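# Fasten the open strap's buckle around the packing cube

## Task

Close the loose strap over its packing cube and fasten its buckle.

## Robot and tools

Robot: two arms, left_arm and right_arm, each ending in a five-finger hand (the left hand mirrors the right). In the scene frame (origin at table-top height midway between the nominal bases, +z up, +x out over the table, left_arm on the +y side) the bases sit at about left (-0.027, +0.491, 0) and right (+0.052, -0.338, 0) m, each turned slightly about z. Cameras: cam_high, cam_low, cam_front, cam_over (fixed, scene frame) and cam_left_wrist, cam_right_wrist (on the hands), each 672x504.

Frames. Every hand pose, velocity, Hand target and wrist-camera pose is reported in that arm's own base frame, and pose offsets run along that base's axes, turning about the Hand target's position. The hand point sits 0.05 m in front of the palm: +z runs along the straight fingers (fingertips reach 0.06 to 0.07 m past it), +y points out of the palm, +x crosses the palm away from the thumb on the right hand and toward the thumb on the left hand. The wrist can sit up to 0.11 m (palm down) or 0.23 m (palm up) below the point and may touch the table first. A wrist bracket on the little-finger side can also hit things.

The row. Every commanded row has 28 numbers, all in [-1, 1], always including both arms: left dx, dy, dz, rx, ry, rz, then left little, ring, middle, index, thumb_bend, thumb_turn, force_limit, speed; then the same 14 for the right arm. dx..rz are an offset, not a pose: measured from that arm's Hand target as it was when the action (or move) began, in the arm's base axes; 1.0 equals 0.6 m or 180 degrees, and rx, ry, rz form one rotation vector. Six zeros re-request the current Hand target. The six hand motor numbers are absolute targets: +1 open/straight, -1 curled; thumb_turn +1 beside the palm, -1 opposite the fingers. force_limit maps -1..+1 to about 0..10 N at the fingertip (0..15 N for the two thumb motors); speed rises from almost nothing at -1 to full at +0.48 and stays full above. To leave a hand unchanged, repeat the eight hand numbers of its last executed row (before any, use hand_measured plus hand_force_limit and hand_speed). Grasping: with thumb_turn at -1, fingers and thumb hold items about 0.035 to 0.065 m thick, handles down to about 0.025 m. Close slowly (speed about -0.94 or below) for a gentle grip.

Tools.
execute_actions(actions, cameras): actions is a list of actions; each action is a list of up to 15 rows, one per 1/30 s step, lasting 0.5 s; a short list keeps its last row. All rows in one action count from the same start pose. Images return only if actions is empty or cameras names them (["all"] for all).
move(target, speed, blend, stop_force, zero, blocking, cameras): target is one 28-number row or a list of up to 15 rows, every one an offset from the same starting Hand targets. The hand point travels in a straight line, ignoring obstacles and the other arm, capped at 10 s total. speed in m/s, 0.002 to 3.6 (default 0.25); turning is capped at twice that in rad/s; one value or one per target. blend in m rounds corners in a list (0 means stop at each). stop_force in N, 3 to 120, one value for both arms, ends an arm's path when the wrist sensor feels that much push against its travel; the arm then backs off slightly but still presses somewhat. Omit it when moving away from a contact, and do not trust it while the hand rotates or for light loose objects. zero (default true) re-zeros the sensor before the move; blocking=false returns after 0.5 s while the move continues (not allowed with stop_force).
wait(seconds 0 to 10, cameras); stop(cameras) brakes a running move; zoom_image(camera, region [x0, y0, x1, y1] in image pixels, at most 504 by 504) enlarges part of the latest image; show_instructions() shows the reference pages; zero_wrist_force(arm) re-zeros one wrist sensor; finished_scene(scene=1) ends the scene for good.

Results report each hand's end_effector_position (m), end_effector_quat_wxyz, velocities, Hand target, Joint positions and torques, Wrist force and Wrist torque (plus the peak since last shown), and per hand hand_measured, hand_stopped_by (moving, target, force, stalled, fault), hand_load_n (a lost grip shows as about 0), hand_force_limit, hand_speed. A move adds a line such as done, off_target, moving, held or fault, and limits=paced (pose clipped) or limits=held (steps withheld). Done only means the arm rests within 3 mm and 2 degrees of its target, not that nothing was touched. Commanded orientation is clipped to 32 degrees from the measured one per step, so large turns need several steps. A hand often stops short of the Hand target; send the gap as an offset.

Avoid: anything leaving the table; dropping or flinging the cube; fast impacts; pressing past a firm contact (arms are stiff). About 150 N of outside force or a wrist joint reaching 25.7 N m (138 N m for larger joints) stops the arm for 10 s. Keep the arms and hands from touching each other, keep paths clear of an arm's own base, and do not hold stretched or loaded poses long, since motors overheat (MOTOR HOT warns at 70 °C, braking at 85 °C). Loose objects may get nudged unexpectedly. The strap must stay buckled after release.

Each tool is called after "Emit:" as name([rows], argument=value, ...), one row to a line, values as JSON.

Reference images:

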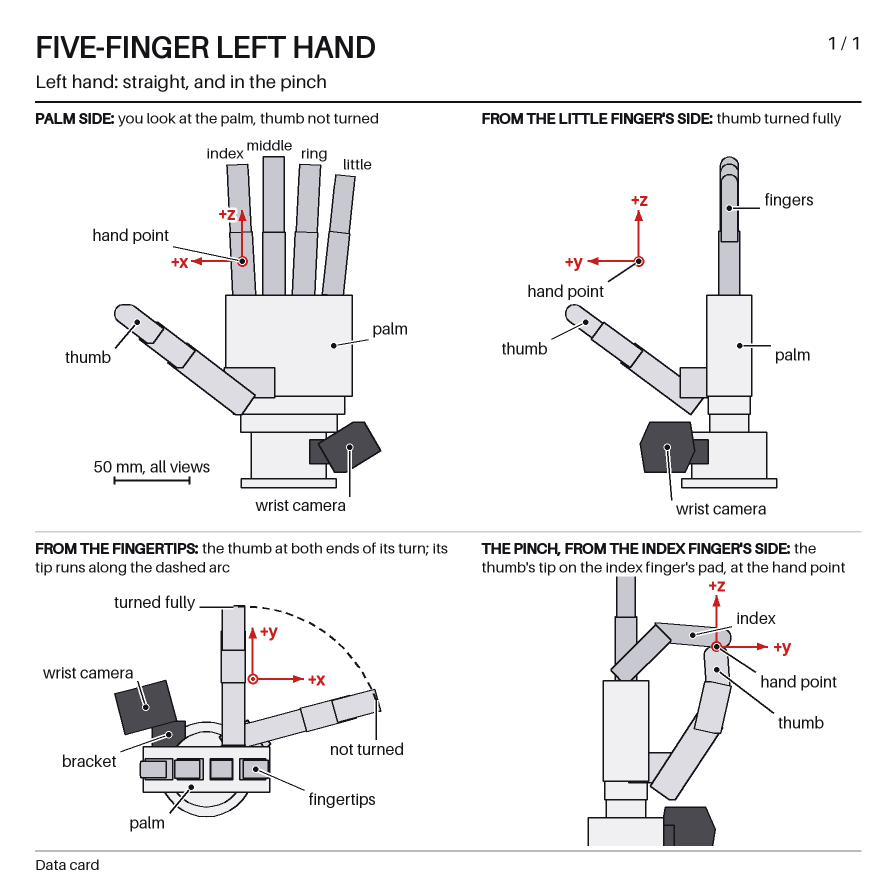

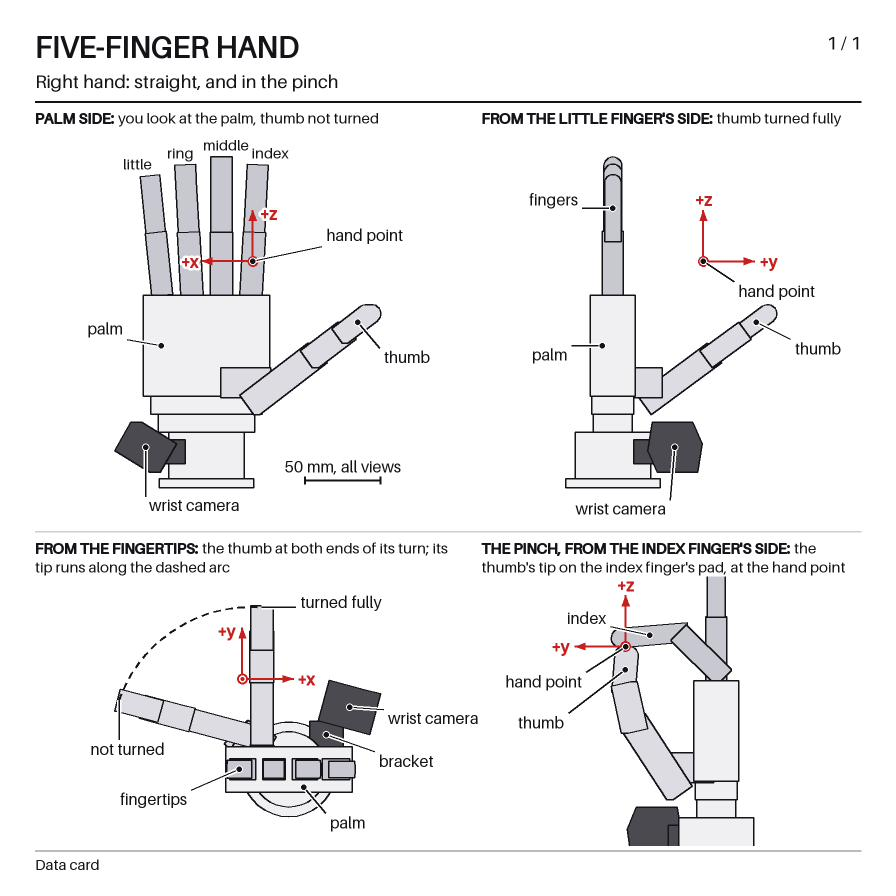

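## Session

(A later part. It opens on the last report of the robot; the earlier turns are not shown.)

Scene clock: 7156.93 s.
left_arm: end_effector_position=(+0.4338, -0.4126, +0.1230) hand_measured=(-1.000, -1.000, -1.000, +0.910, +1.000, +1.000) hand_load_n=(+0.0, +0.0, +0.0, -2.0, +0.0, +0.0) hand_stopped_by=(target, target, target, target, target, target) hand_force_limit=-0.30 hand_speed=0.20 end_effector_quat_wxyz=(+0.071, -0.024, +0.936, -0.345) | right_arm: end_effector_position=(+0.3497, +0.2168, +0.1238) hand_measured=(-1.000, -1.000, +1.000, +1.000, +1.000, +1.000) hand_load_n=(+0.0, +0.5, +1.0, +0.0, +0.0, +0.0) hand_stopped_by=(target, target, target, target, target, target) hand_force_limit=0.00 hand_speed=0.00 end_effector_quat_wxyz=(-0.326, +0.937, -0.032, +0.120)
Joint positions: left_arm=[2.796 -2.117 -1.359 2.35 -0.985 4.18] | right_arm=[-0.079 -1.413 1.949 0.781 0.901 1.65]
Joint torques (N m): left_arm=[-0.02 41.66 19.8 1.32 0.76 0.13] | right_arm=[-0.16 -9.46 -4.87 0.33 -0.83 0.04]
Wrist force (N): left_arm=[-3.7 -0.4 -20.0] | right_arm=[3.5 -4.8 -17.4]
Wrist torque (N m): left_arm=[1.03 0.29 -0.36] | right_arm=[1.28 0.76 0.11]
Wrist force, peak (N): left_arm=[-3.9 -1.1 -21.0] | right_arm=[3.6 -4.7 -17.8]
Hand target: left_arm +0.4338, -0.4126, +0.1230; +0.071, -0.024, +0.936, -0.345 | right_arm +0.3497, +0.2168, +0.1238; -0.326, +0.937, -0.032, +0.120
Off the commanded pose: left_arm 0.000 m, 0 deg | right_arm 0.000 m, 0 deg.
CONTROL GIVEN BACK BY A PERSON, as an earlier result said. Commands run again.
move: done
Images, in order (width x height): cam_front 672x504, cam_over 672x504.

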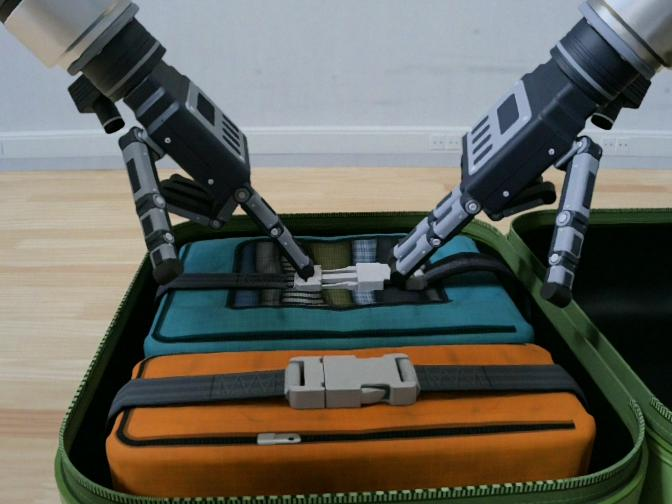

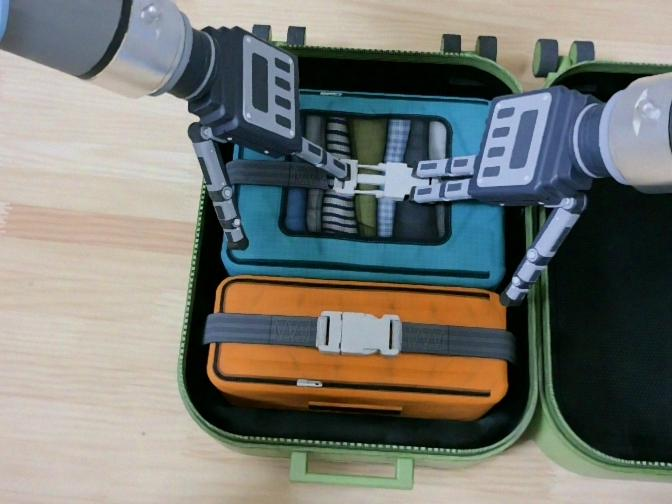

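Emit:
move([
  [-0.0001,-0.0025,0,0,0,0,-1,-1,-1,0.91,1,1,-0.3,0.2, 0,0,0,0,0,0,-1,-1,1,1,1,1,0.0,0.0],
], speed=0.01, cameras=["cam_over", "cam_front"])

Emit:
zoom_image(camera="cam_front", region=[325, 245, 405, 295])

Emit:
zoom_image(camera="cam_over", region=[350, 155, 400, 205])

Scene clock: 7164.27 s.
left_arm: end_effector_position=(+0.4338, -0.4141, +0.1230) hand_measured=(-1.000, -1.000, -1.000, +0.910, +1.000, +1.000) hand_load_n=(+0.0, +0.0, +0.0, -6.0, +0.0, +0.0) hand_stopped_by=(target, target, target, target, target, target) hand_force_limit=-0.30 hand_speed=0.20 end_effector_quat_wxyz=(+0.071, -0.024, +0.936, -0.345) | right_arm: end_effector_position=(+0.3497, +0.2168, +0.1238) hand_measured=(-1.000, -1.000, +1.000, +1.000, +1.000, +1.000) hand_load_n=(+0.0, +0.0, +0.5, +0.0, +0.0, +0.0) hand_stopped_by=(target, target, target, target, target, target) hand_force_limit=0.00 hand_speed=0.00 end_effector_quat_wxyz=(-0.326, +0.937, -0.032, +0.120)
Joint positions: left_arm=[2.794 -2.119 -1.356 2.35 -0.986 4.176] | right_arm=[-0.079 -1.413 1.949 0.781 0.901 1.65]
Joint torques (N m): left_arm=[-9.76 19.8 22.3 2.53 -1.21 -1.13] | right_arm=[-0.18 -28.74 -19.61 3.19 -0.93 0.13]
Wrist force (N): left_arm=[-4.9 2.0 -27.3] | right_arm=[3.7 -2.0 -17.6]
Wrist torque (N m): left_arm=[1.34 0.24 -0.32] | right_arm=[1.22 0.74 0.16]
Wrist force, peak (N): left_arm=[-4.6 1.9 -27.5] | right_arm=[3.8 -5.0 -17.7]
Hand target: left_arm +0.4338, -0.4141, +0.1230; +0.071, -0.024, +0.936, -0.345 | right_arm +0.3497, +0.2168, +0.1238; -0.326, +0.937, -0.032, +0.120
Off the commanded pose: left_arm 0.000 m, 0 deg | right_arm 0.000 m, 0 deg.
move: done
Images, in order (width x height): cam_front 672x504, cam_over 672x504.

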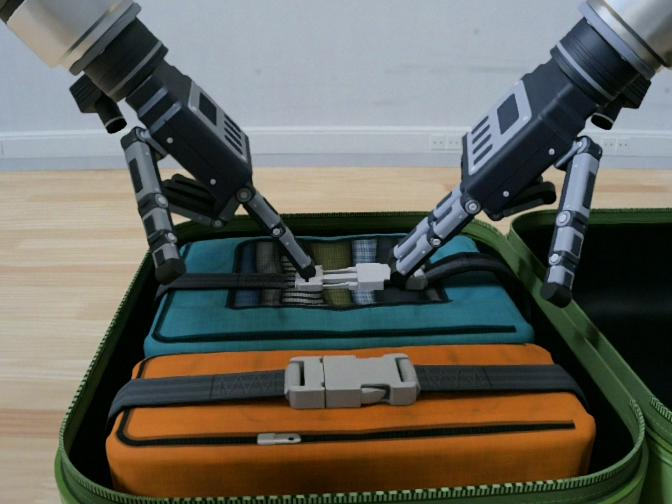

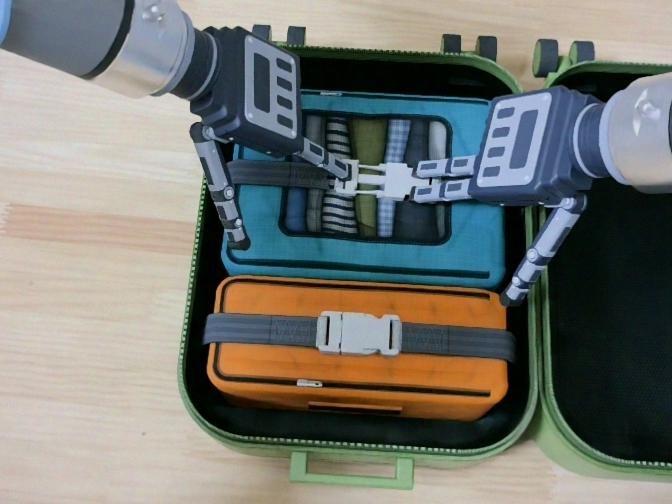

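Scaled by 6.300.

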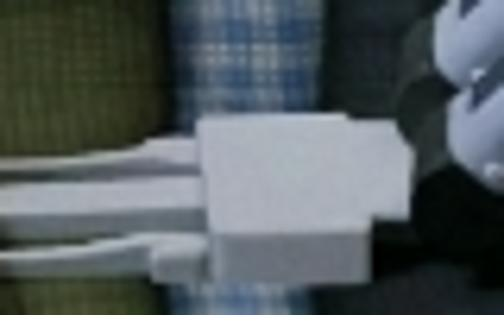

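Scaled by 10.080.

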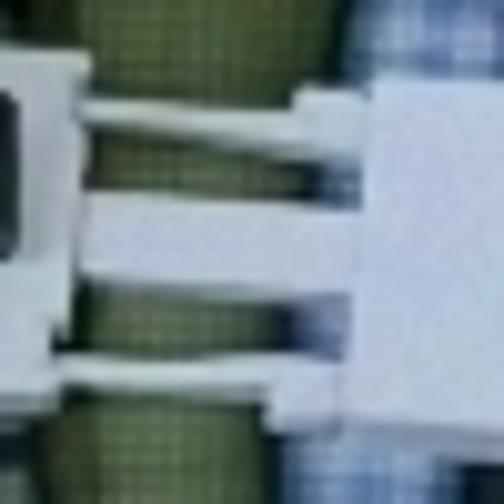

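Emit:
move([
  [0,0,0,0,0,0,-1,-1,-1,0.91,1,1,-0.3,0.2, 0,0,-0.003,0,0,0,-1,-1,1,1,1,1,0.0,0.0],
  [-0.0001,-0.0025,0,0,0,0,-1,-1,-1,0.91,1,1,-0.3,0.2, 0,0,-0.003,0,0,0,-1,-1,1,1,1,1,0.0,0.0],
], speed=0.01, cameras=["cam_over", "cam_front"])

Emit:
zoom_image(camera="cam_front", region=[325, 245, 405, 295])

Emit:
zoom_image(camera="cam_over", region=[350, 155, 400, 205])

Scene clock: 7173.37 s.
left_arm: end_effector_position=(+0.4337, -0.4156, +0.1230) hand_measured=(-1.000, -1.000, -1.000, +0.910, +1.000, +1.000) hand_load_n=(+0.0, +0.0, +0.0, -8.5, +0.0, -0.5) hand_stopped_by=(target, target, target, target, target, target) hand_force_limit=-0.30 hand_speed=0.20 end_effector_quat_wxyz=(+0.071, -0.024, +0.936, -0.345) | right_arm: end_effector_position=(+0.3497, +0.2168, +0.1220) hand_measured=(-1.000, -1.000, +1.000, +1.000, +1.000, +1.000) hand_load_n=(+0.5, +0.5, +1.0, +0.0, +0.0, -0.5) hand_stopped_by=(target, target, target, target, target, target) hand_force_limit=0.00 hand_speed=0.00 end_effector_quat_wxyz=(-0.326, +0.937, -0.032, +0.120)
Joint positions: left_arm=[2.791 -2.12 -1.353 2.351 -0.987 4.173] | right_arm=[-0.079 -1.411 1.951 0.776 0.901 1.65]
Joint torques (N m): left_arm=[-6.24 24.5 17.51 2.47 -0.73 0.06] | right_arm=[-0.48 -8.56 -6.07 2.14 -0.46 -0.05]
Wrist force (N): left_arm=[-5.1 4.1 -28.9] | right_arm=[4.9 -3.8 -23.5]
Wrist torque (N m): left_arm=[1.37 0.20 -0.33] | right_arm=[1.70 0.88 0.20]
Wrist force, peak (N): left_arm=[-5.4 4.2 -30.2] | right_arm=[5.0 -6.8 -23.5]
Hand target: left_arm +0.4337, -0.4156, +0.1230; +0.071, -0.024, +0.936, -0.345 | right_arm +0.3497, +0.2168, +0.1220; -0.326, +0.937, -0.032, +0.120
Off the commanded pose: left_arm 0.000 m, 0 deg | right_arm 0.000 m, 0 deg.
move: done
Images, in order (width x height): cam_front 672x504, cam_over 672x504.

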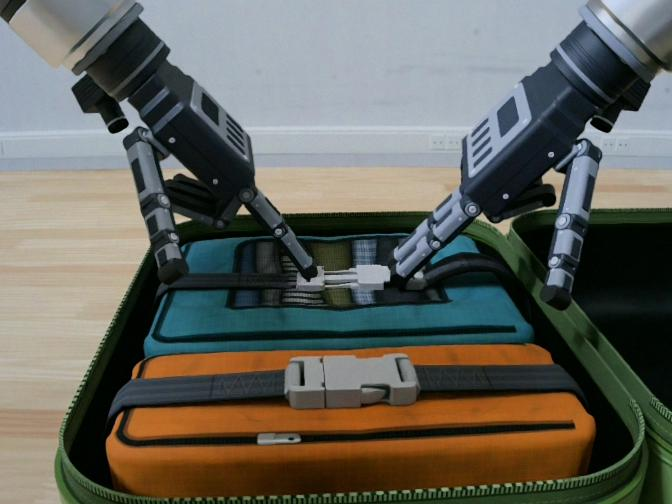

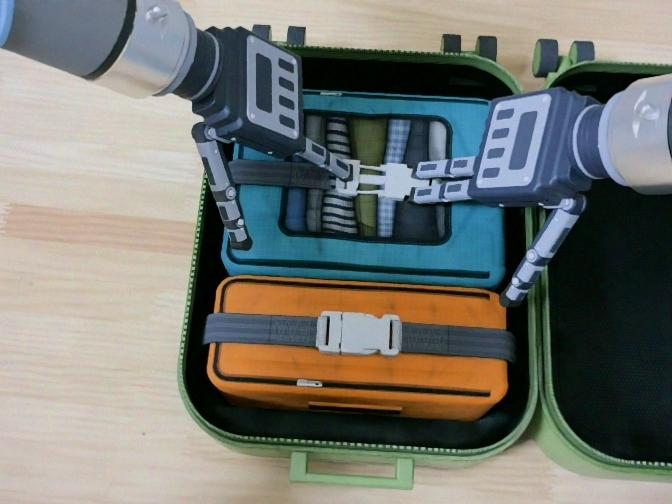

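Scaled by 6.300.

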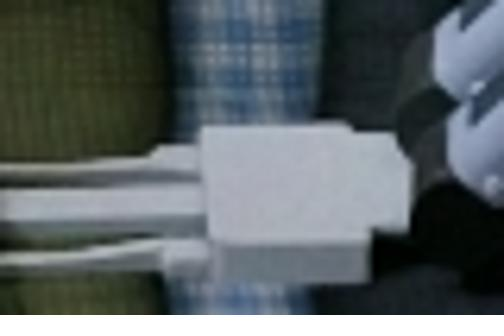

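Scaled by 10.080.

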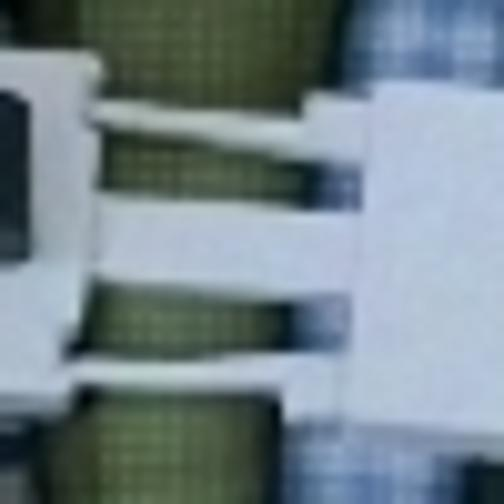

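Emit:
move([
  [-0.0001,-0.0025,0,0,0,0,-1,-1,-1,0.91,1,1,-0.3,0.2, 0,0,-0.001,0,0,0,-1,-1,1,1,1,1,0.0,0.0],
], speed=0.01, cameras=["cam_over", "cam_front"])

Emit:
zoom_image(camera="cam_front", region=[325, 245, 405, 295])

Emit:
zoom_image(camera="cam_over", region=[350, 155, 400, 205])

Scene clock: 7183.77 s.
left_arm: end_effector_position=(+0.4337, -0.4171, +0.1230) hand_measured=(-1.000, -1.000, -1.000, +0.908, +1.000, +1.000) hand_load_n=(+0.0, +0.0, +0.0, -12.0, +0.0, +0.0) hand_stopped_by=(target, target, target, target, target, target) hand_force_limit=-0.30 hand_speed=0.20 end_effector_quat_wxyz=(+0.071, -0.024, +0.936, -0.345) | right_arm: end_effector_position=(+0.3497, +0.2168, +0.1214) hand_measured=(-1.000, -1.000, +1.000, +1.000, +1.000, +1.000) hand_load_n=(+0.0, +0.0, +0.5, +0.0, +0.0, +0.0) hand_stopped_by=(target, target, target, target, target, target) hand_force_limit=0.00 hand_speed=0.00 end_effector_quat_wxyz=(-0.326, +0.937, -0.032, +0.120)
Joint positions: left_arm=[2.788 -2.122 -1.35 2.351 -0.989 4.17] | right_arm=[-0.079 -1.41 1.952 0.774 0.901 1.65]
Joint torques (N m): left_arm=[-14.36 17.82 21 3.34 -0.33 -1.09] | right_arm=[-0.23 -3.83 -1.31 -0.32 2.51 -0.08]
Wrist force (N): left_arm=[-6.3 5.3 -35.4] | right_arm=[5.7 -4.1 -27.5]
Wrist torque (N m): left_arm=[1.59 0.18 -0.40] | right_arm=[1.86 1.03 0.25]
Wrist force, peak (N): left_arm=[-6.3 5.3 -35.4] | right_arm=[5.7 -4.2 -27.7]
Hand target: left_arm +0.4336, -0.4171, +0.1230; +0.071, -0.024, +0.936, -0.345 | right_arm +0.3497, +0.2168, +0.1214; -0.326, +0.937, -0.032, +0.120
Off the commanded pose: left_arm 0.000 m, 0 deg | right_arm 0.000 m, 0 deg.
move: done
Images, in order (width x height): cam_front 672x504, cam_over 672x504.

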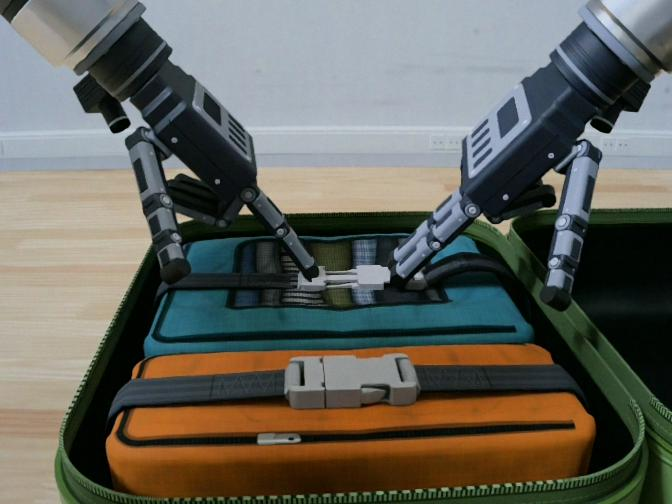

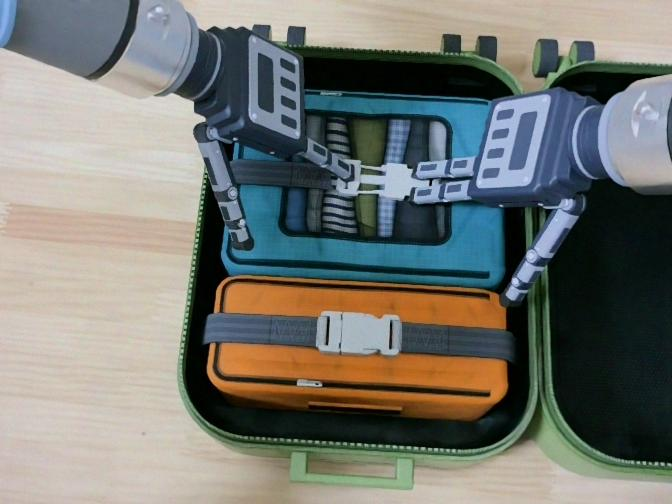

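Scaled by 6.300.

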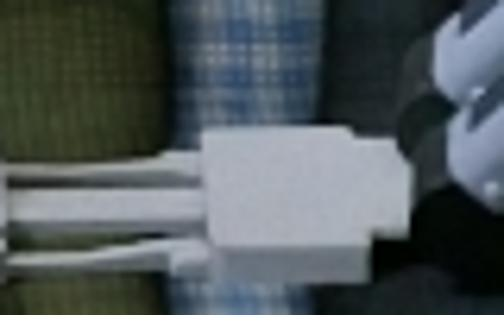

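Scaled by 10.080.

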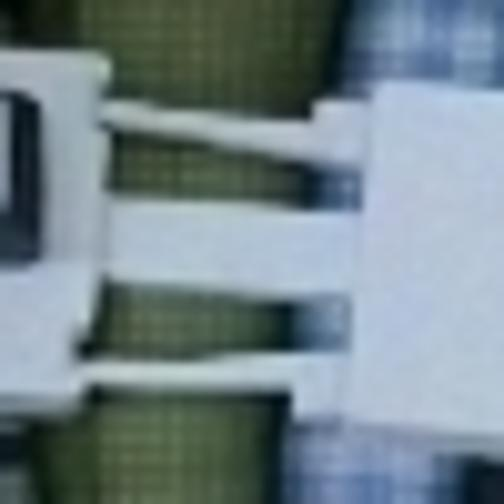

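Emit:
move([
  [0,0.0007,-0.009,-0.0222,0,0,-1,-1,-1,0.91,1,1,-0.3,0.2, 0,0,0,0,0,0,-1,-1,1,1,1,1,0.0,0.0],
], speed=0.02, cameras=["cam_over", "cam_front"])

Emit:
zoom_image(camera="cam_front", region=[270, 240, 370, 300])

Scene clock: 7252.30 s.
left_arm: end_effector_position=(+0.4336, -0.4167, +0.1176) hand_measured=(-1.000, -1.000, -1.000, +0.910, +1.000, +1.000) hand_load_n=(+0.0, +0.0, +0.0, +1.0, +0.0, +0.0) hand_stopped_by=(target, target, target, target, target, target) hand_force_limit=-0.30 hand_speed=0.20 end_effector_quat_wxyz=(+0.070, -0.027, +0.923, -0.377) | right_arm: end_effector_position=(+0.3497, +0.2168, +0.1214) hand_measured=(-1.000, -1.000, +1.000, +1.000, +1.000, +1.000) hand_load_n=(+0.0, +0.0, +2.0, +0.5, +0.0, +0.0) hand_stopped_by=(target, target, target, target, target, target) hand_force_limit=0.00 hand_speed=0.00 end_effector_quat_wxyz=(-0.326, +0.937, -0.032, +0.120)
Joint positions: left_arm=[2.819 -2.108 -1.405 2.416 -0.916 4.168] | right_arm=[-0.079 -1.41 1.952 0.774 0.901 1.65]
Joint torques (N m): left_arm=[-9.59 37.23 21.8 -1.41 -2.5 -1.36] | right_arm=[-0.6 -6.89 -8 2.55 2.57 -0.14]
Wrist force (N): left_arm=[-4.8 -4.2 -24.1] | right_arm=[4.5 -10.8 -22.5]
Wrist torque (N m): left_arm=[1.28 0.24 -0.31] | right_arm=[1.81 0.86 0.07]
Wrist force, peak (N): left_arm=[-6.3 5.2 -35.7] | right_arm=[5.9 -4.4 -27.8]
Hand target: left_arm +0.4336, -0.4167, +0.1176; +0.070, -0.027, +0.923, -0.377 | right_arm +0.3497, +0.2168, +0.1214; -0.326, +0.937, -0.032, +0.120
Off the commanded pose: left_arm 0.000 m, 0 deg | right_arm 0.000 m, 0 deg.
move: done
Images, in order (width x height): cam_front 672x504, cam_over 672x504.

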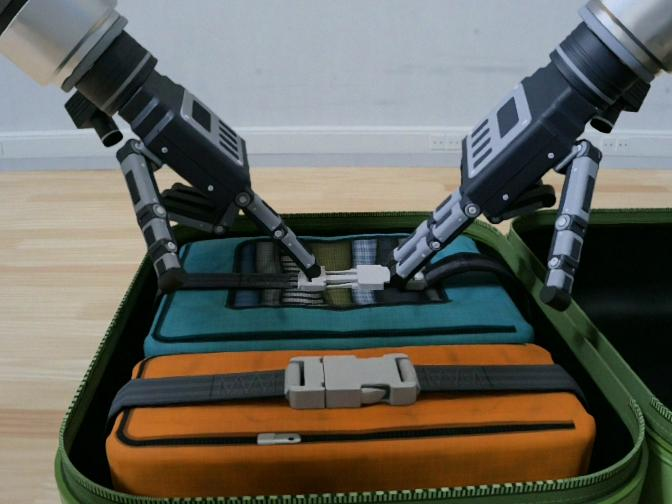

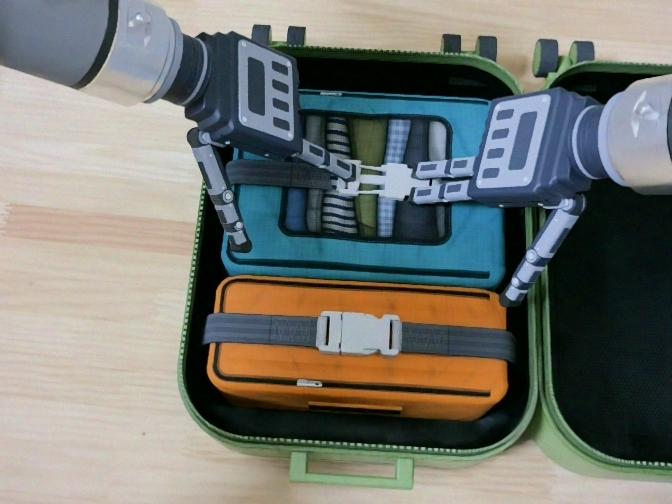

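Scaled by 5.040.

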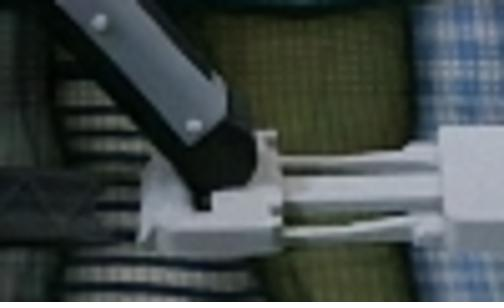

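Emit:
zoom_image(camera="cam_over", region=[350, 155, 400, 205])

Emit:
zoom_image(camera="cam_over", region=[320, 150, 370, 200])

Scaled by 10.080.

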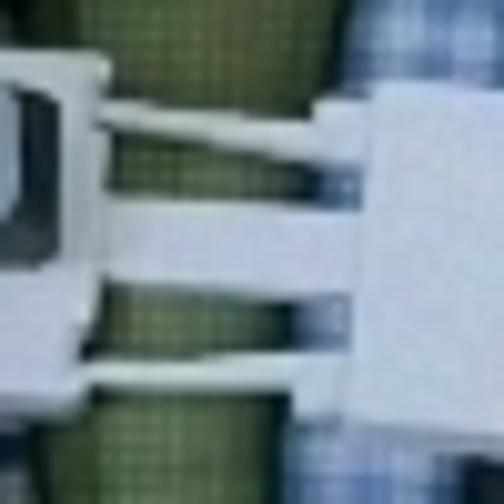

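Scaled by 10.080.

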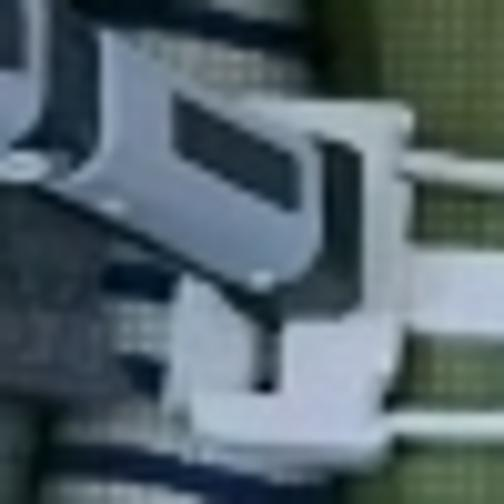

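Emit:
move([
  [0,-0.0005,-0.009,-0.0222,0,0,-1,-1,-1,0.91,1,1,-0.3,0.2, 0,0,0,0,0,0,-1,-1,1,1,1,1,0.0,0.0],
], speed=0.02, cameras=["cam_over", "cam_front"])

Emit:
zoom_image(camera="cam_over", region=[330, 145, 400, 205])

Scene clock: 7284.00 s.
left_arm: end_effector_position=(+0.4336, -0.4170, +0.1122) hand_measured=(-1.000, -1.000, -1.000, +0.910, +1.000, +1.000) hand_load_n=(+0.5, +0.0, +0.0, +4.5, +0.0, +0.0) hand_stopped_by=(target, target, target, target, target, target) hand_force_limit=-0.30 hand_speed=0.20 end_effector_quat_wxyz=(+0.069, -0.029, +0.909, -0.409) | right_arm: end_effector_position=(+0.3497, +0.2168, +0.1214) hand_measured=(-1.000, -1.000, +1.000, +1.000, +1.000, +1.000) hand_load_n=(+0.5, +0.0, +2.0, +0.5, +0.0, -0.5) hand_stopped_by=(target, target, target, target, target, target) hand_force_limit=0.00 hand_speed=0.00 end_effector_quat_wxyz=(-0.326, +0.937, -0.032, +0.120)
Joint positions: left_arm=[2.848 -2.099 -1.456 2.483 -0.843 4.161] | right_arm=[-0.079 -1.41 1.952 0.774 0.901 1.65]
Joint torques (N m): left_arm=[-7.61 40.02 21.05 -2.08 -3.3 -0.94] | right_arm=[-0.39 -12.36 -14.72 2.67 2.52 -0.25]
Wrist force (N): left_arm=[-4.2 -6.2 -19.5] | right_arm=[4.2 -12.2 -21.2]
Wrist torque (N m): left_arm=[1.24 0.20 -0.33] | right_arm=[1.80 0.82 0.03]
Wrist force, peak (N): left_arm=[-5.6 -5.9 -26.4] | right_arm=[4.5 -11.3 -22.8]
Hand target: left_arm +0.4336, -0.4170, +0.1122; +0.069, -0.029, +0.909, -0.409 | right_arm +0.3497, +0.2168, +0.1214; -0.326, +0.937, -0.032, +0.120
Off the commanded pose: left_arm 0.000 m, 0 deg | right_arm 0.000 m, 0 deg.
move: done
Images, in order (width x height): cam_front 672x504, cam_over 672x504.

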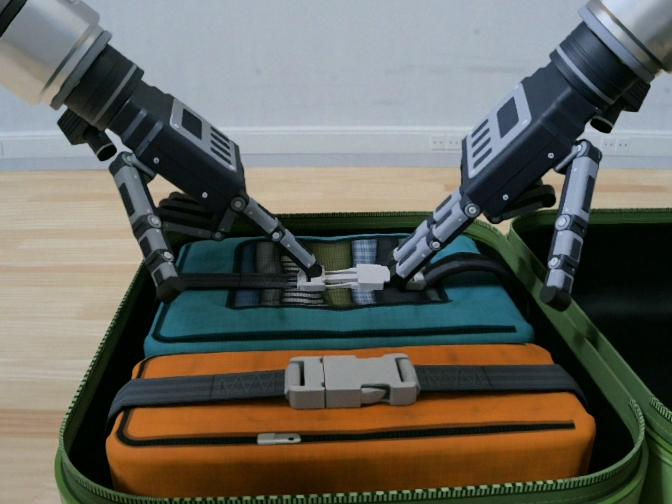

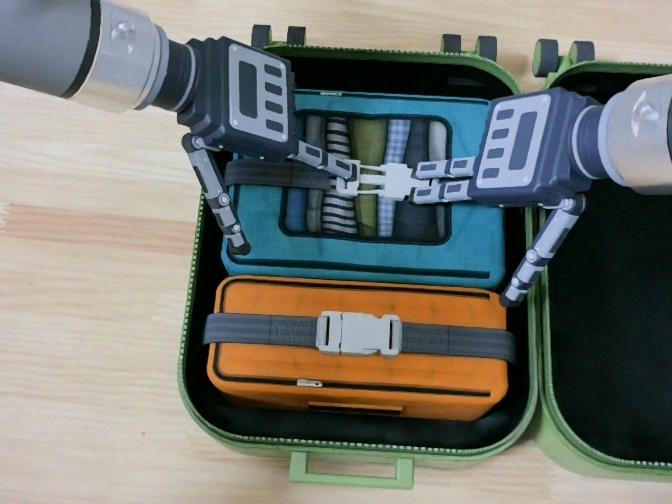

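Scaled by 7.200.

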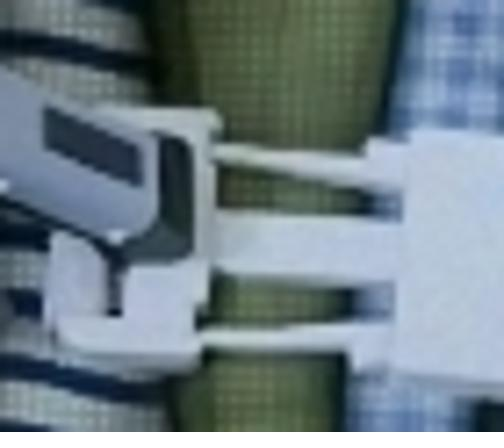

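Emit:
move([
  [-0.0001,-0.0035,0,0,0,0,-1,-1,-1,0.91,1,1,-0.3,0.2, 0,0,0,0,0,0,-1,-1,1,1,1,1,0.0,0.0],
], speed=0.01, cameras=["cam_over", "cam_front"])

Emit:
zoom_image(camera="cam_over", region=[330, 145, 400, 205])

Scene clock: 7295.20 s.
left_arm: end_effector_position=(+0.4336, -0.4191, +0.1122) hand_measured=(-1.000, -1.000, -1.000, +0.910, +1.000, +1.000) hand_load_n=(+0.0, +0.0, +0.0, +5.0, +0.0, -0.5) hand_stopped_by=(target, target, target, target, target, target) hand_force_limit=-0.30 hand_speed=0.20 end_effector_quat_wxyz=(+0.069, -0.029, +0.909, -0.409) | right_arm: end_effector_position=(+0.3497, +0.2168, +0.1214) hand_measured=(-1.000, -1.000, +1.000, +1.000, +1.000, +1.000) hand_load_n=(+0.0, +0.0, +2.0, +0.5, +0.0, +0.0) hand_stopped_by=(target, target, target, target, target, target) hand_force_limit=0.00 hand_speed=0.00 end_effector_quat_wxyz=(-0.326, +0.937, -0.032, +0.120)
Joint positions: left_arm=[2.843 -2.101 -1.452 2.485 -0.846 4.156] | right_arm=[-0.079 -1.41 1.952 0.774 0.901 1.65]
Joint torques (N m): left_arm=[-3.75 21.92 20.59 0.78 -3.14 -0.46] | right_arm=[0.07 -16.52 -17.09 2.61 2.5 -0.19]
Wrist force (N): left_arm=[-4.5 -7.1 -18.8] | right_arm=[4.0 -11.8 -20.7]
Wrist torque (N m): left_arm=[1.20 0.19 -0.34] | right_arm=[1.76 0.79 0.02]
Wrist force, peak (N): left_arm=[-4.2 -6.0 -21.0] | right_arm=[4.1 -13.1 -21.7]
Hand target: left_arm +0.4336, -0.4191, +0.1122; +0.069, -0.029, +0.909, -0.409 | right_arm +0.3497, +0.2168, +0.1214; -0.326, +0.937, -0.032, +0.120
Off the commanded pose: left_arm 0.000 m, 0 deg | right_arm 0.000 m, 0 deg.
move: done
Images, in order (width x height): cam_front 672x504, cam_over 672x504.

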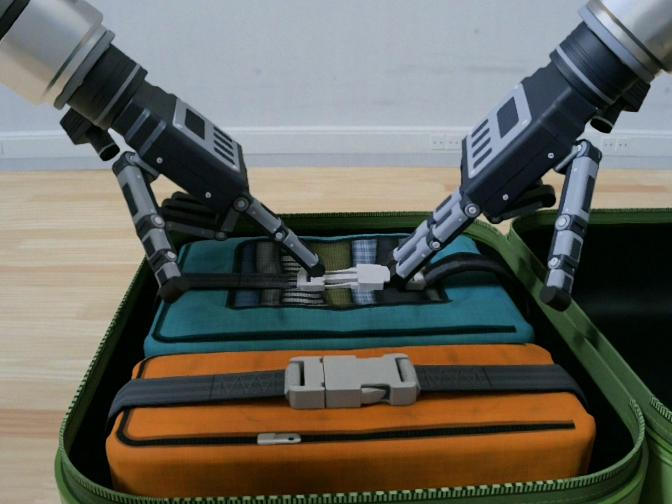

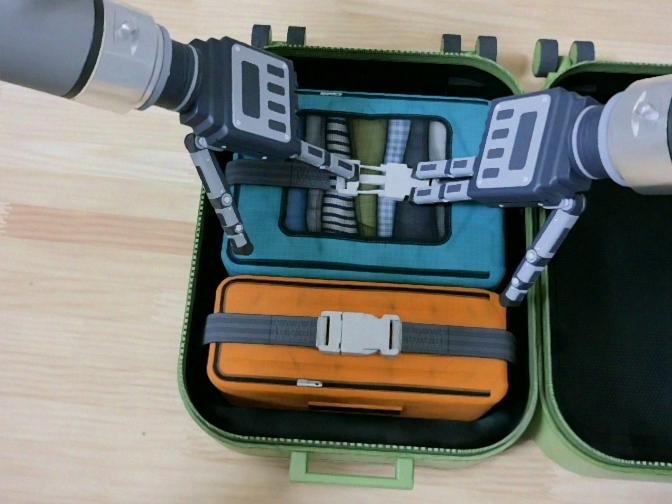

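Scaled by 7.200.

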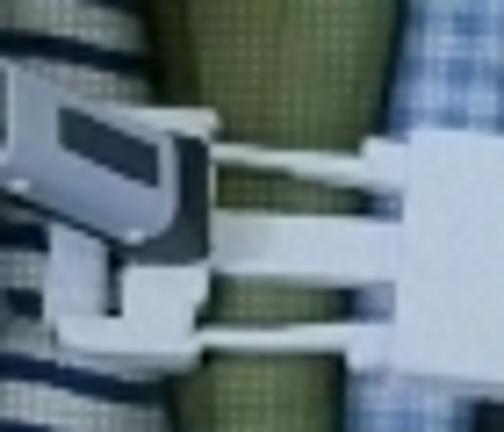

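Emit:
move([
  [0,0.0083,0,0,0,0,-1,-1,-1,0.91,1,1,-0.3,0.2, -0.0006,0.0083,0,0,0,0,-1,-1,1,1,1,1,0.0,0.0],
], speed=0.01, cameras=["cam_over", "cam_front"])

Emit:
zoom_image(camera="cam_over", region=[330, 145, 400, 205])

Scene clock: 7320.27 s.
left_arm: end_effector_position=(+0.4335, -0.4140, +0.1122) hand_measured=(-1.000, -1.000, -1.000, +0.910, +1.000, +1.000) hand_load_n=(+0.0, +0.0, +0.0, +7.0, +0.0, -0.5) hand_stopped_by=(target, target, target, target, target, target) hand_force_limit=-0.30 hand_speed=0.20 end_effector_quat_wxyz=(+0.069, -0.029, +0.909, -0.409) | right_arm: end_effector_position=(+0.3494, +0.2218, +0.1214) hand_measured=(-1.000, -1.000, +1.000, +1.000, +1.000, +1.000) hand_load_n=(+0.0, +0.0, +1.5, +0.0, +0.0, -0.5) hand_stopped_by=(target, target, target, target, target, target) hand_force_limit=0.00 hand_speed=0.00 end_effector_quat_wxyz=(-0.326, +0.937, -0.032, +0.120)
Joint positions: left_arm=[2.853 -2.096 -1.461 2.481 -0.841 4.168] | right_arm=[-0.062 -1.409 1.947 0.766 0.905 1.67]
Joint torques (N m): left_arm=[-6.51 37.4 15.65 -1.38 0.48 -0.7] | right_arm=[-3.79 -4.9 -10.04 1.53 2.37 -1.54]
Wrist force (N): left_arm=[-3.6 -7.4 -14.0] | right_arm=[5.8 -7.1 -26.1]
Wrist torque (N m): left_arm=[1.04 0.22 -0.41] | right_arm=[1.92 1.00 0.15]
Wrist force, peak (N): left_arm=[-4.8 -7.8 -19.5] | right_arm=[6.1 -7.1 -26.5]
Hand target: left_arm +0.4336, -0.4141, +0.1122; +0.069, -0.029, +0.909, -0.409 | right_arm +0.3493, +0.2218, +0.1214; -0.326, +0.937, -0.032, +0.120
Off the commanded pose: left_arm 0.000 m, 0 deg | right_arm 0.000 m, 0 deg.
move: done
Images, in order (width x height): cam_front 672x504, cam_over 672x504.

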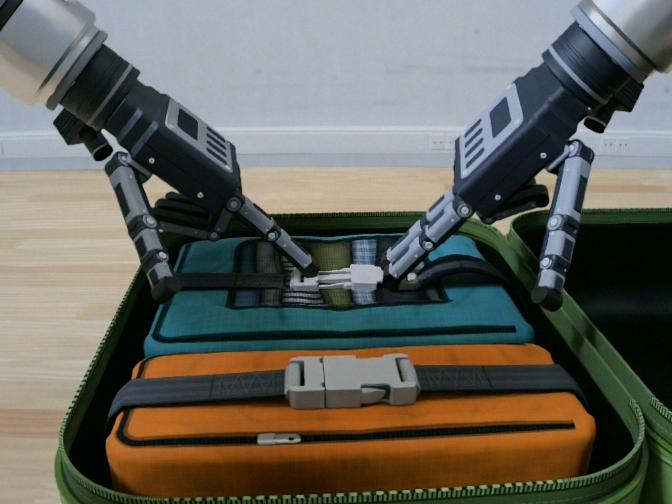

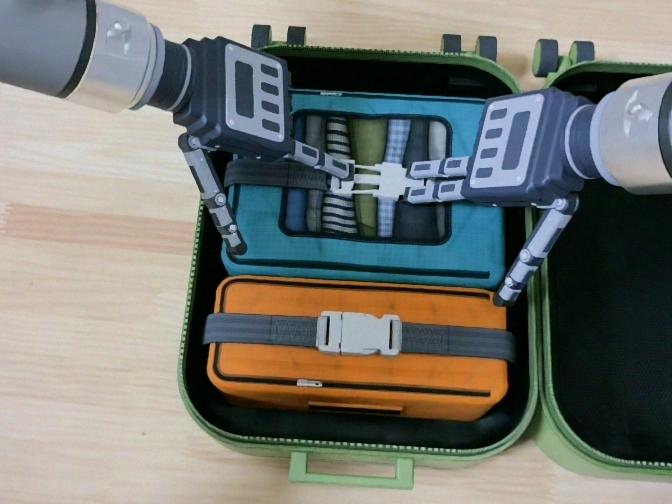

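Scaled by 7.200.

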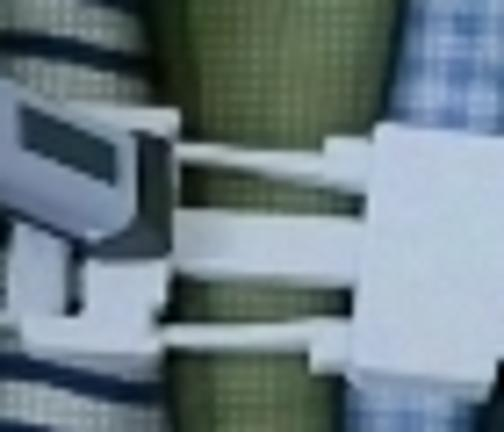

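Emit:
move([
  [0,0.0083,0,0,0,0,-1,-1,-1,0.91,1,1,-0.3,0.2, -0.0006,0.0083,0,0,0,0,-1,-1,1,1,1,1,0.0,0.0],
], speed=0.01, cameras=["cam_over", "cam_front"])

Emit:
zoom_image(camera="cam_over", region=[320, 145, 390, 205])

Emit:
zoom_image(camera="cam_front", region=[270, 240, 390, 300])

Scene clock: 7329.73 s.
left_arm: end_effector_position=(+0.4335, -0.4090, +0.1122) hand_measured=(-1.000, -1.000, -1.000, +0.910, +1.000, +1.000) hand_load_n=(+0.5, +0.0, +0.0, +7.0, +0.0, -0.5) hand_stopped_by=(target, target, target, target, target, target) hand_force_limit=-0.30 hand_speed=0.20 end_effector_quat_wxyz=(+0.069, -0.029, +0.909, -0.409) | right_arm: end_effector_position=(+0.3490, +0.2268, +0.1214) hand_measured=(-1.000, -1.000, +1.000, +1.000, +1.000, +1.000) hand_load_n=(+0.0, +0.0, +1.0, +0.0, +0.0, +0.0) hand_stopped_by=(target, target, target, target, target, target) hand_force_limit=0.00 hand_speed=0.00 end_effector_quat_wxyz=(-0.326, +0.937, -0.032, +0.120)
Joint positions: left_arm=[2.863 -2.092 -1.47 2.478 -0.836 4.18] | right_arm=[-0.046 -1.408 1.943 0.757 0.909 1.69]
Joint torques (N m): left_arm=[-4.4 37.13 15.46 -1.57 0.47 -1.12] | right_arm=[-2.97 -5.26 -10.43 1.49 2.06 -1.5]
Wrist force (N): left_arm=[-3.4 -7.7 -12.9] | right_arm=[6.3 -6.7 -27.4]
Wrist torque (N m): left_arm=[0.96 0.21 -0.39] | right_arm=[1.94 1.02 0.18]
Wrist force, peak (N): left_arm=[-3.2 -8.5 -16.5] | right_arm=[6.3 -6.5 -27.6]
Hand target: left_arm +0.4336, -0.4091, +0.1122; +0.069, -0.029, +0.909, -0.409 | right_arm +0.3490, +0.2267, +0.1214; -0.326, +0.937, -0.032, +0.120
Off the commanded pose: left_arm 0.000 m, 0 deg | right_arm 0.000 m, 0 deg.
move: done
Images, in order (width x height): cam_front 672x504, cam_over 672x504.

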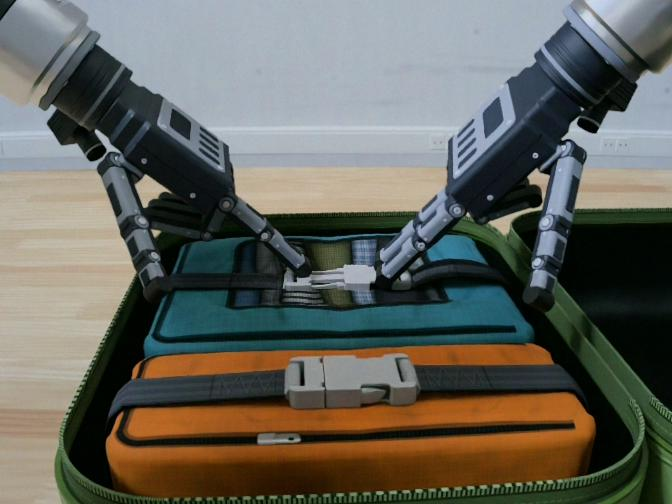

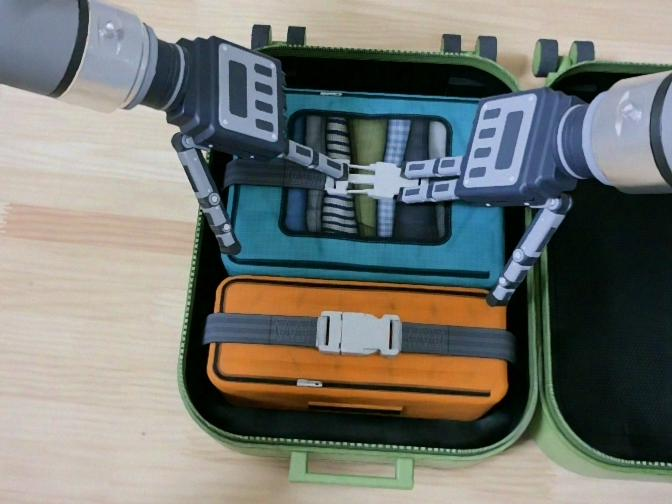

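Scaled by 7.200.

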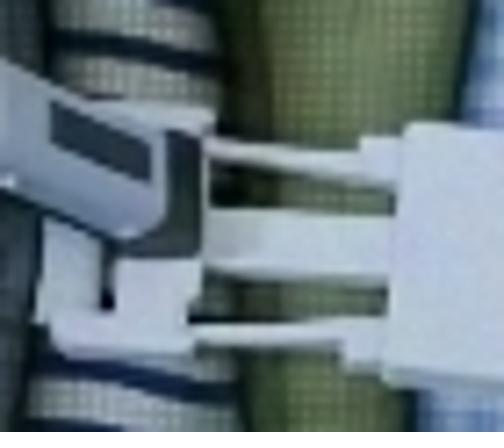

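Scaled by 4.200.

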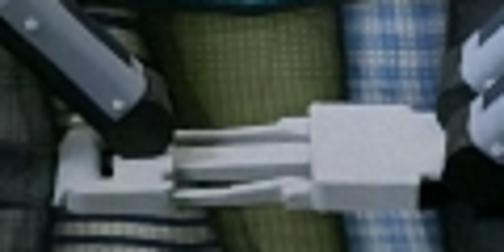

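Emit:
move([
  [0,0.0083,0,0,0,0,-1,-1,-1,0.91,1,1,-0.3,0.2, -0.0006,0.0083,0,0,0,0,-1,-1,1,1,1,1,0.0,0.0],
], speed=0.01, cameras=["cam_over", "cam_front"])

Emit:
zoom_image(camera="cam_over", region=[320, 145, 390, 205])

Emit:
zoom_image(camera="cam_front", region=[260, 240, 380, 300])

Scene clock: 7342.23 s.
left_arm: end_effector_position=(+0.4335, -0.4041, +0.1122) hand_measured=(-1.000, -1.000, -1.000, +0.910, +1.000, +1.000) hand_load_n=(+0.0, +0.0, +0.0, +7.0, +0.0, +0.0) hand_stopped_by=(target, target, target, target, target, target) hand_force_limit=-0.30 hand_speed=0.20 end_effector_quat_wxyz=(+0.069, -0.029, +0.909, -0.409) | right_arm: end_effector_position=(+0.3487, +0.2318, +0.1214) hand_measured=(-1.000, -1.000, +1.000, +1.000, +1.000, +1.000) hand_load_n=(+0.0, +0.0, +1.5, +0.0, +0.0, -0.5) hand_stopped_by=(target, target, target, target, target, target) hand_force_limit=0.00 hand_speed=0.00 end_effector_quat_wxyz=(-0.326, +0.937, -0.032, +0.120)
Joint positions: left_arm=[2.873 -2.087 -1.479 2.475 -0.832 4.192] | right_arm=[-0.03 -1.407 1.938 0.749 0.914 1.709]
Joint torques (N m): left_arm=[-5.29 37.2 13.83 -1.45 0.54 -1.01] | right_arm=[-1.5 -4.72 -9.95 1.57 2 -1.48]
Wrist force (N): left_arm=[-3.3 -7.1 -11.9] | right_arm=[6.3 -6.0 -27.2]
Wrist torque (N m): left_arm=[0.94 0.23 -0.40] | right_arm=[1.97 1.07 0.19]
Wrist force, peak (N): left_arm=[-3.3 -7.5 -16.0] | right_arm=[6.6 -5.5 -28.5]
Hand target: left_arm +0.4336, -0.4041, +0.1122; +0.069, -0.029, +0.909, -0.409 | right_arm +0.3486, +0.2317, +0.1214; -0.326, +0.937, -0.032, +0.120
Off the commanded pose: left_arm 0.000 m, 0 deg | right_arm 0.000 m, 0 deg.
move: done
Images, in order (width x height): cam_front 672x504, cam_over 672x504.

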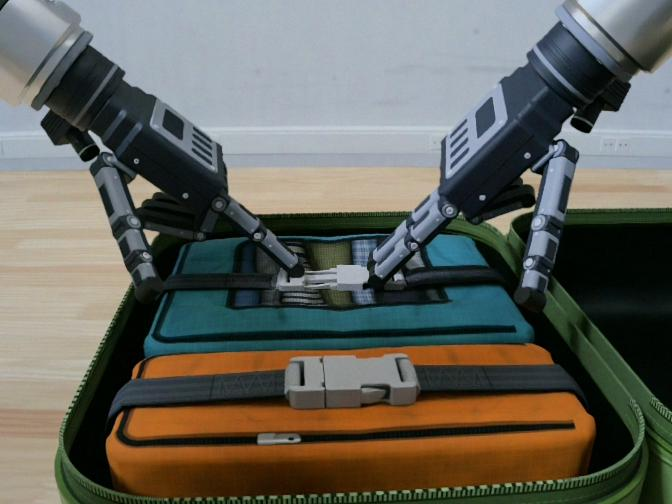

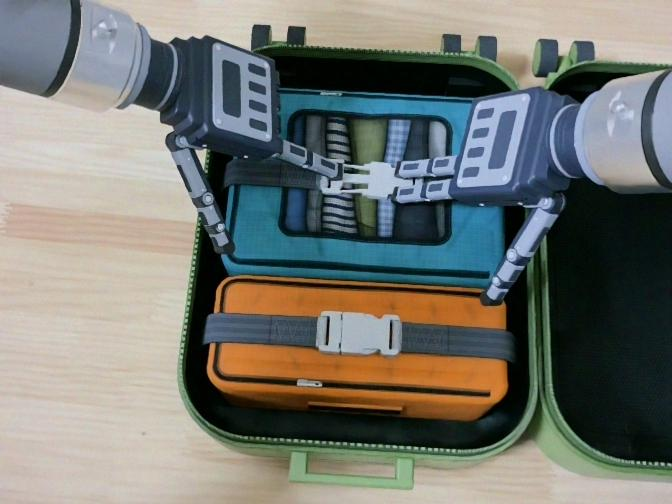

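Scaled by 7.200.

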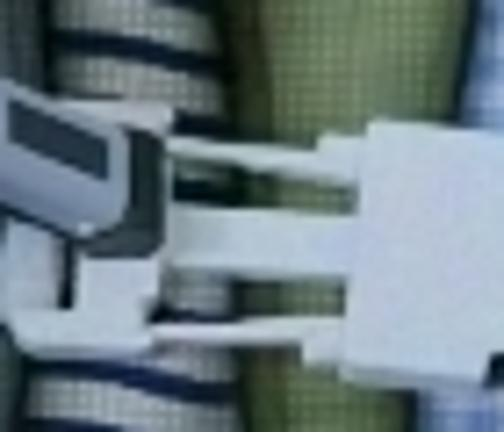

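Scaled by 4.200.

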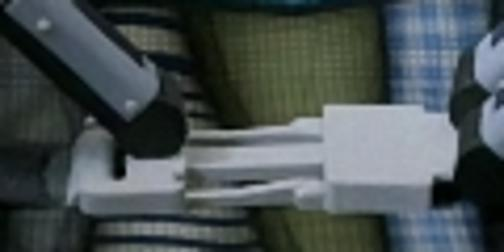

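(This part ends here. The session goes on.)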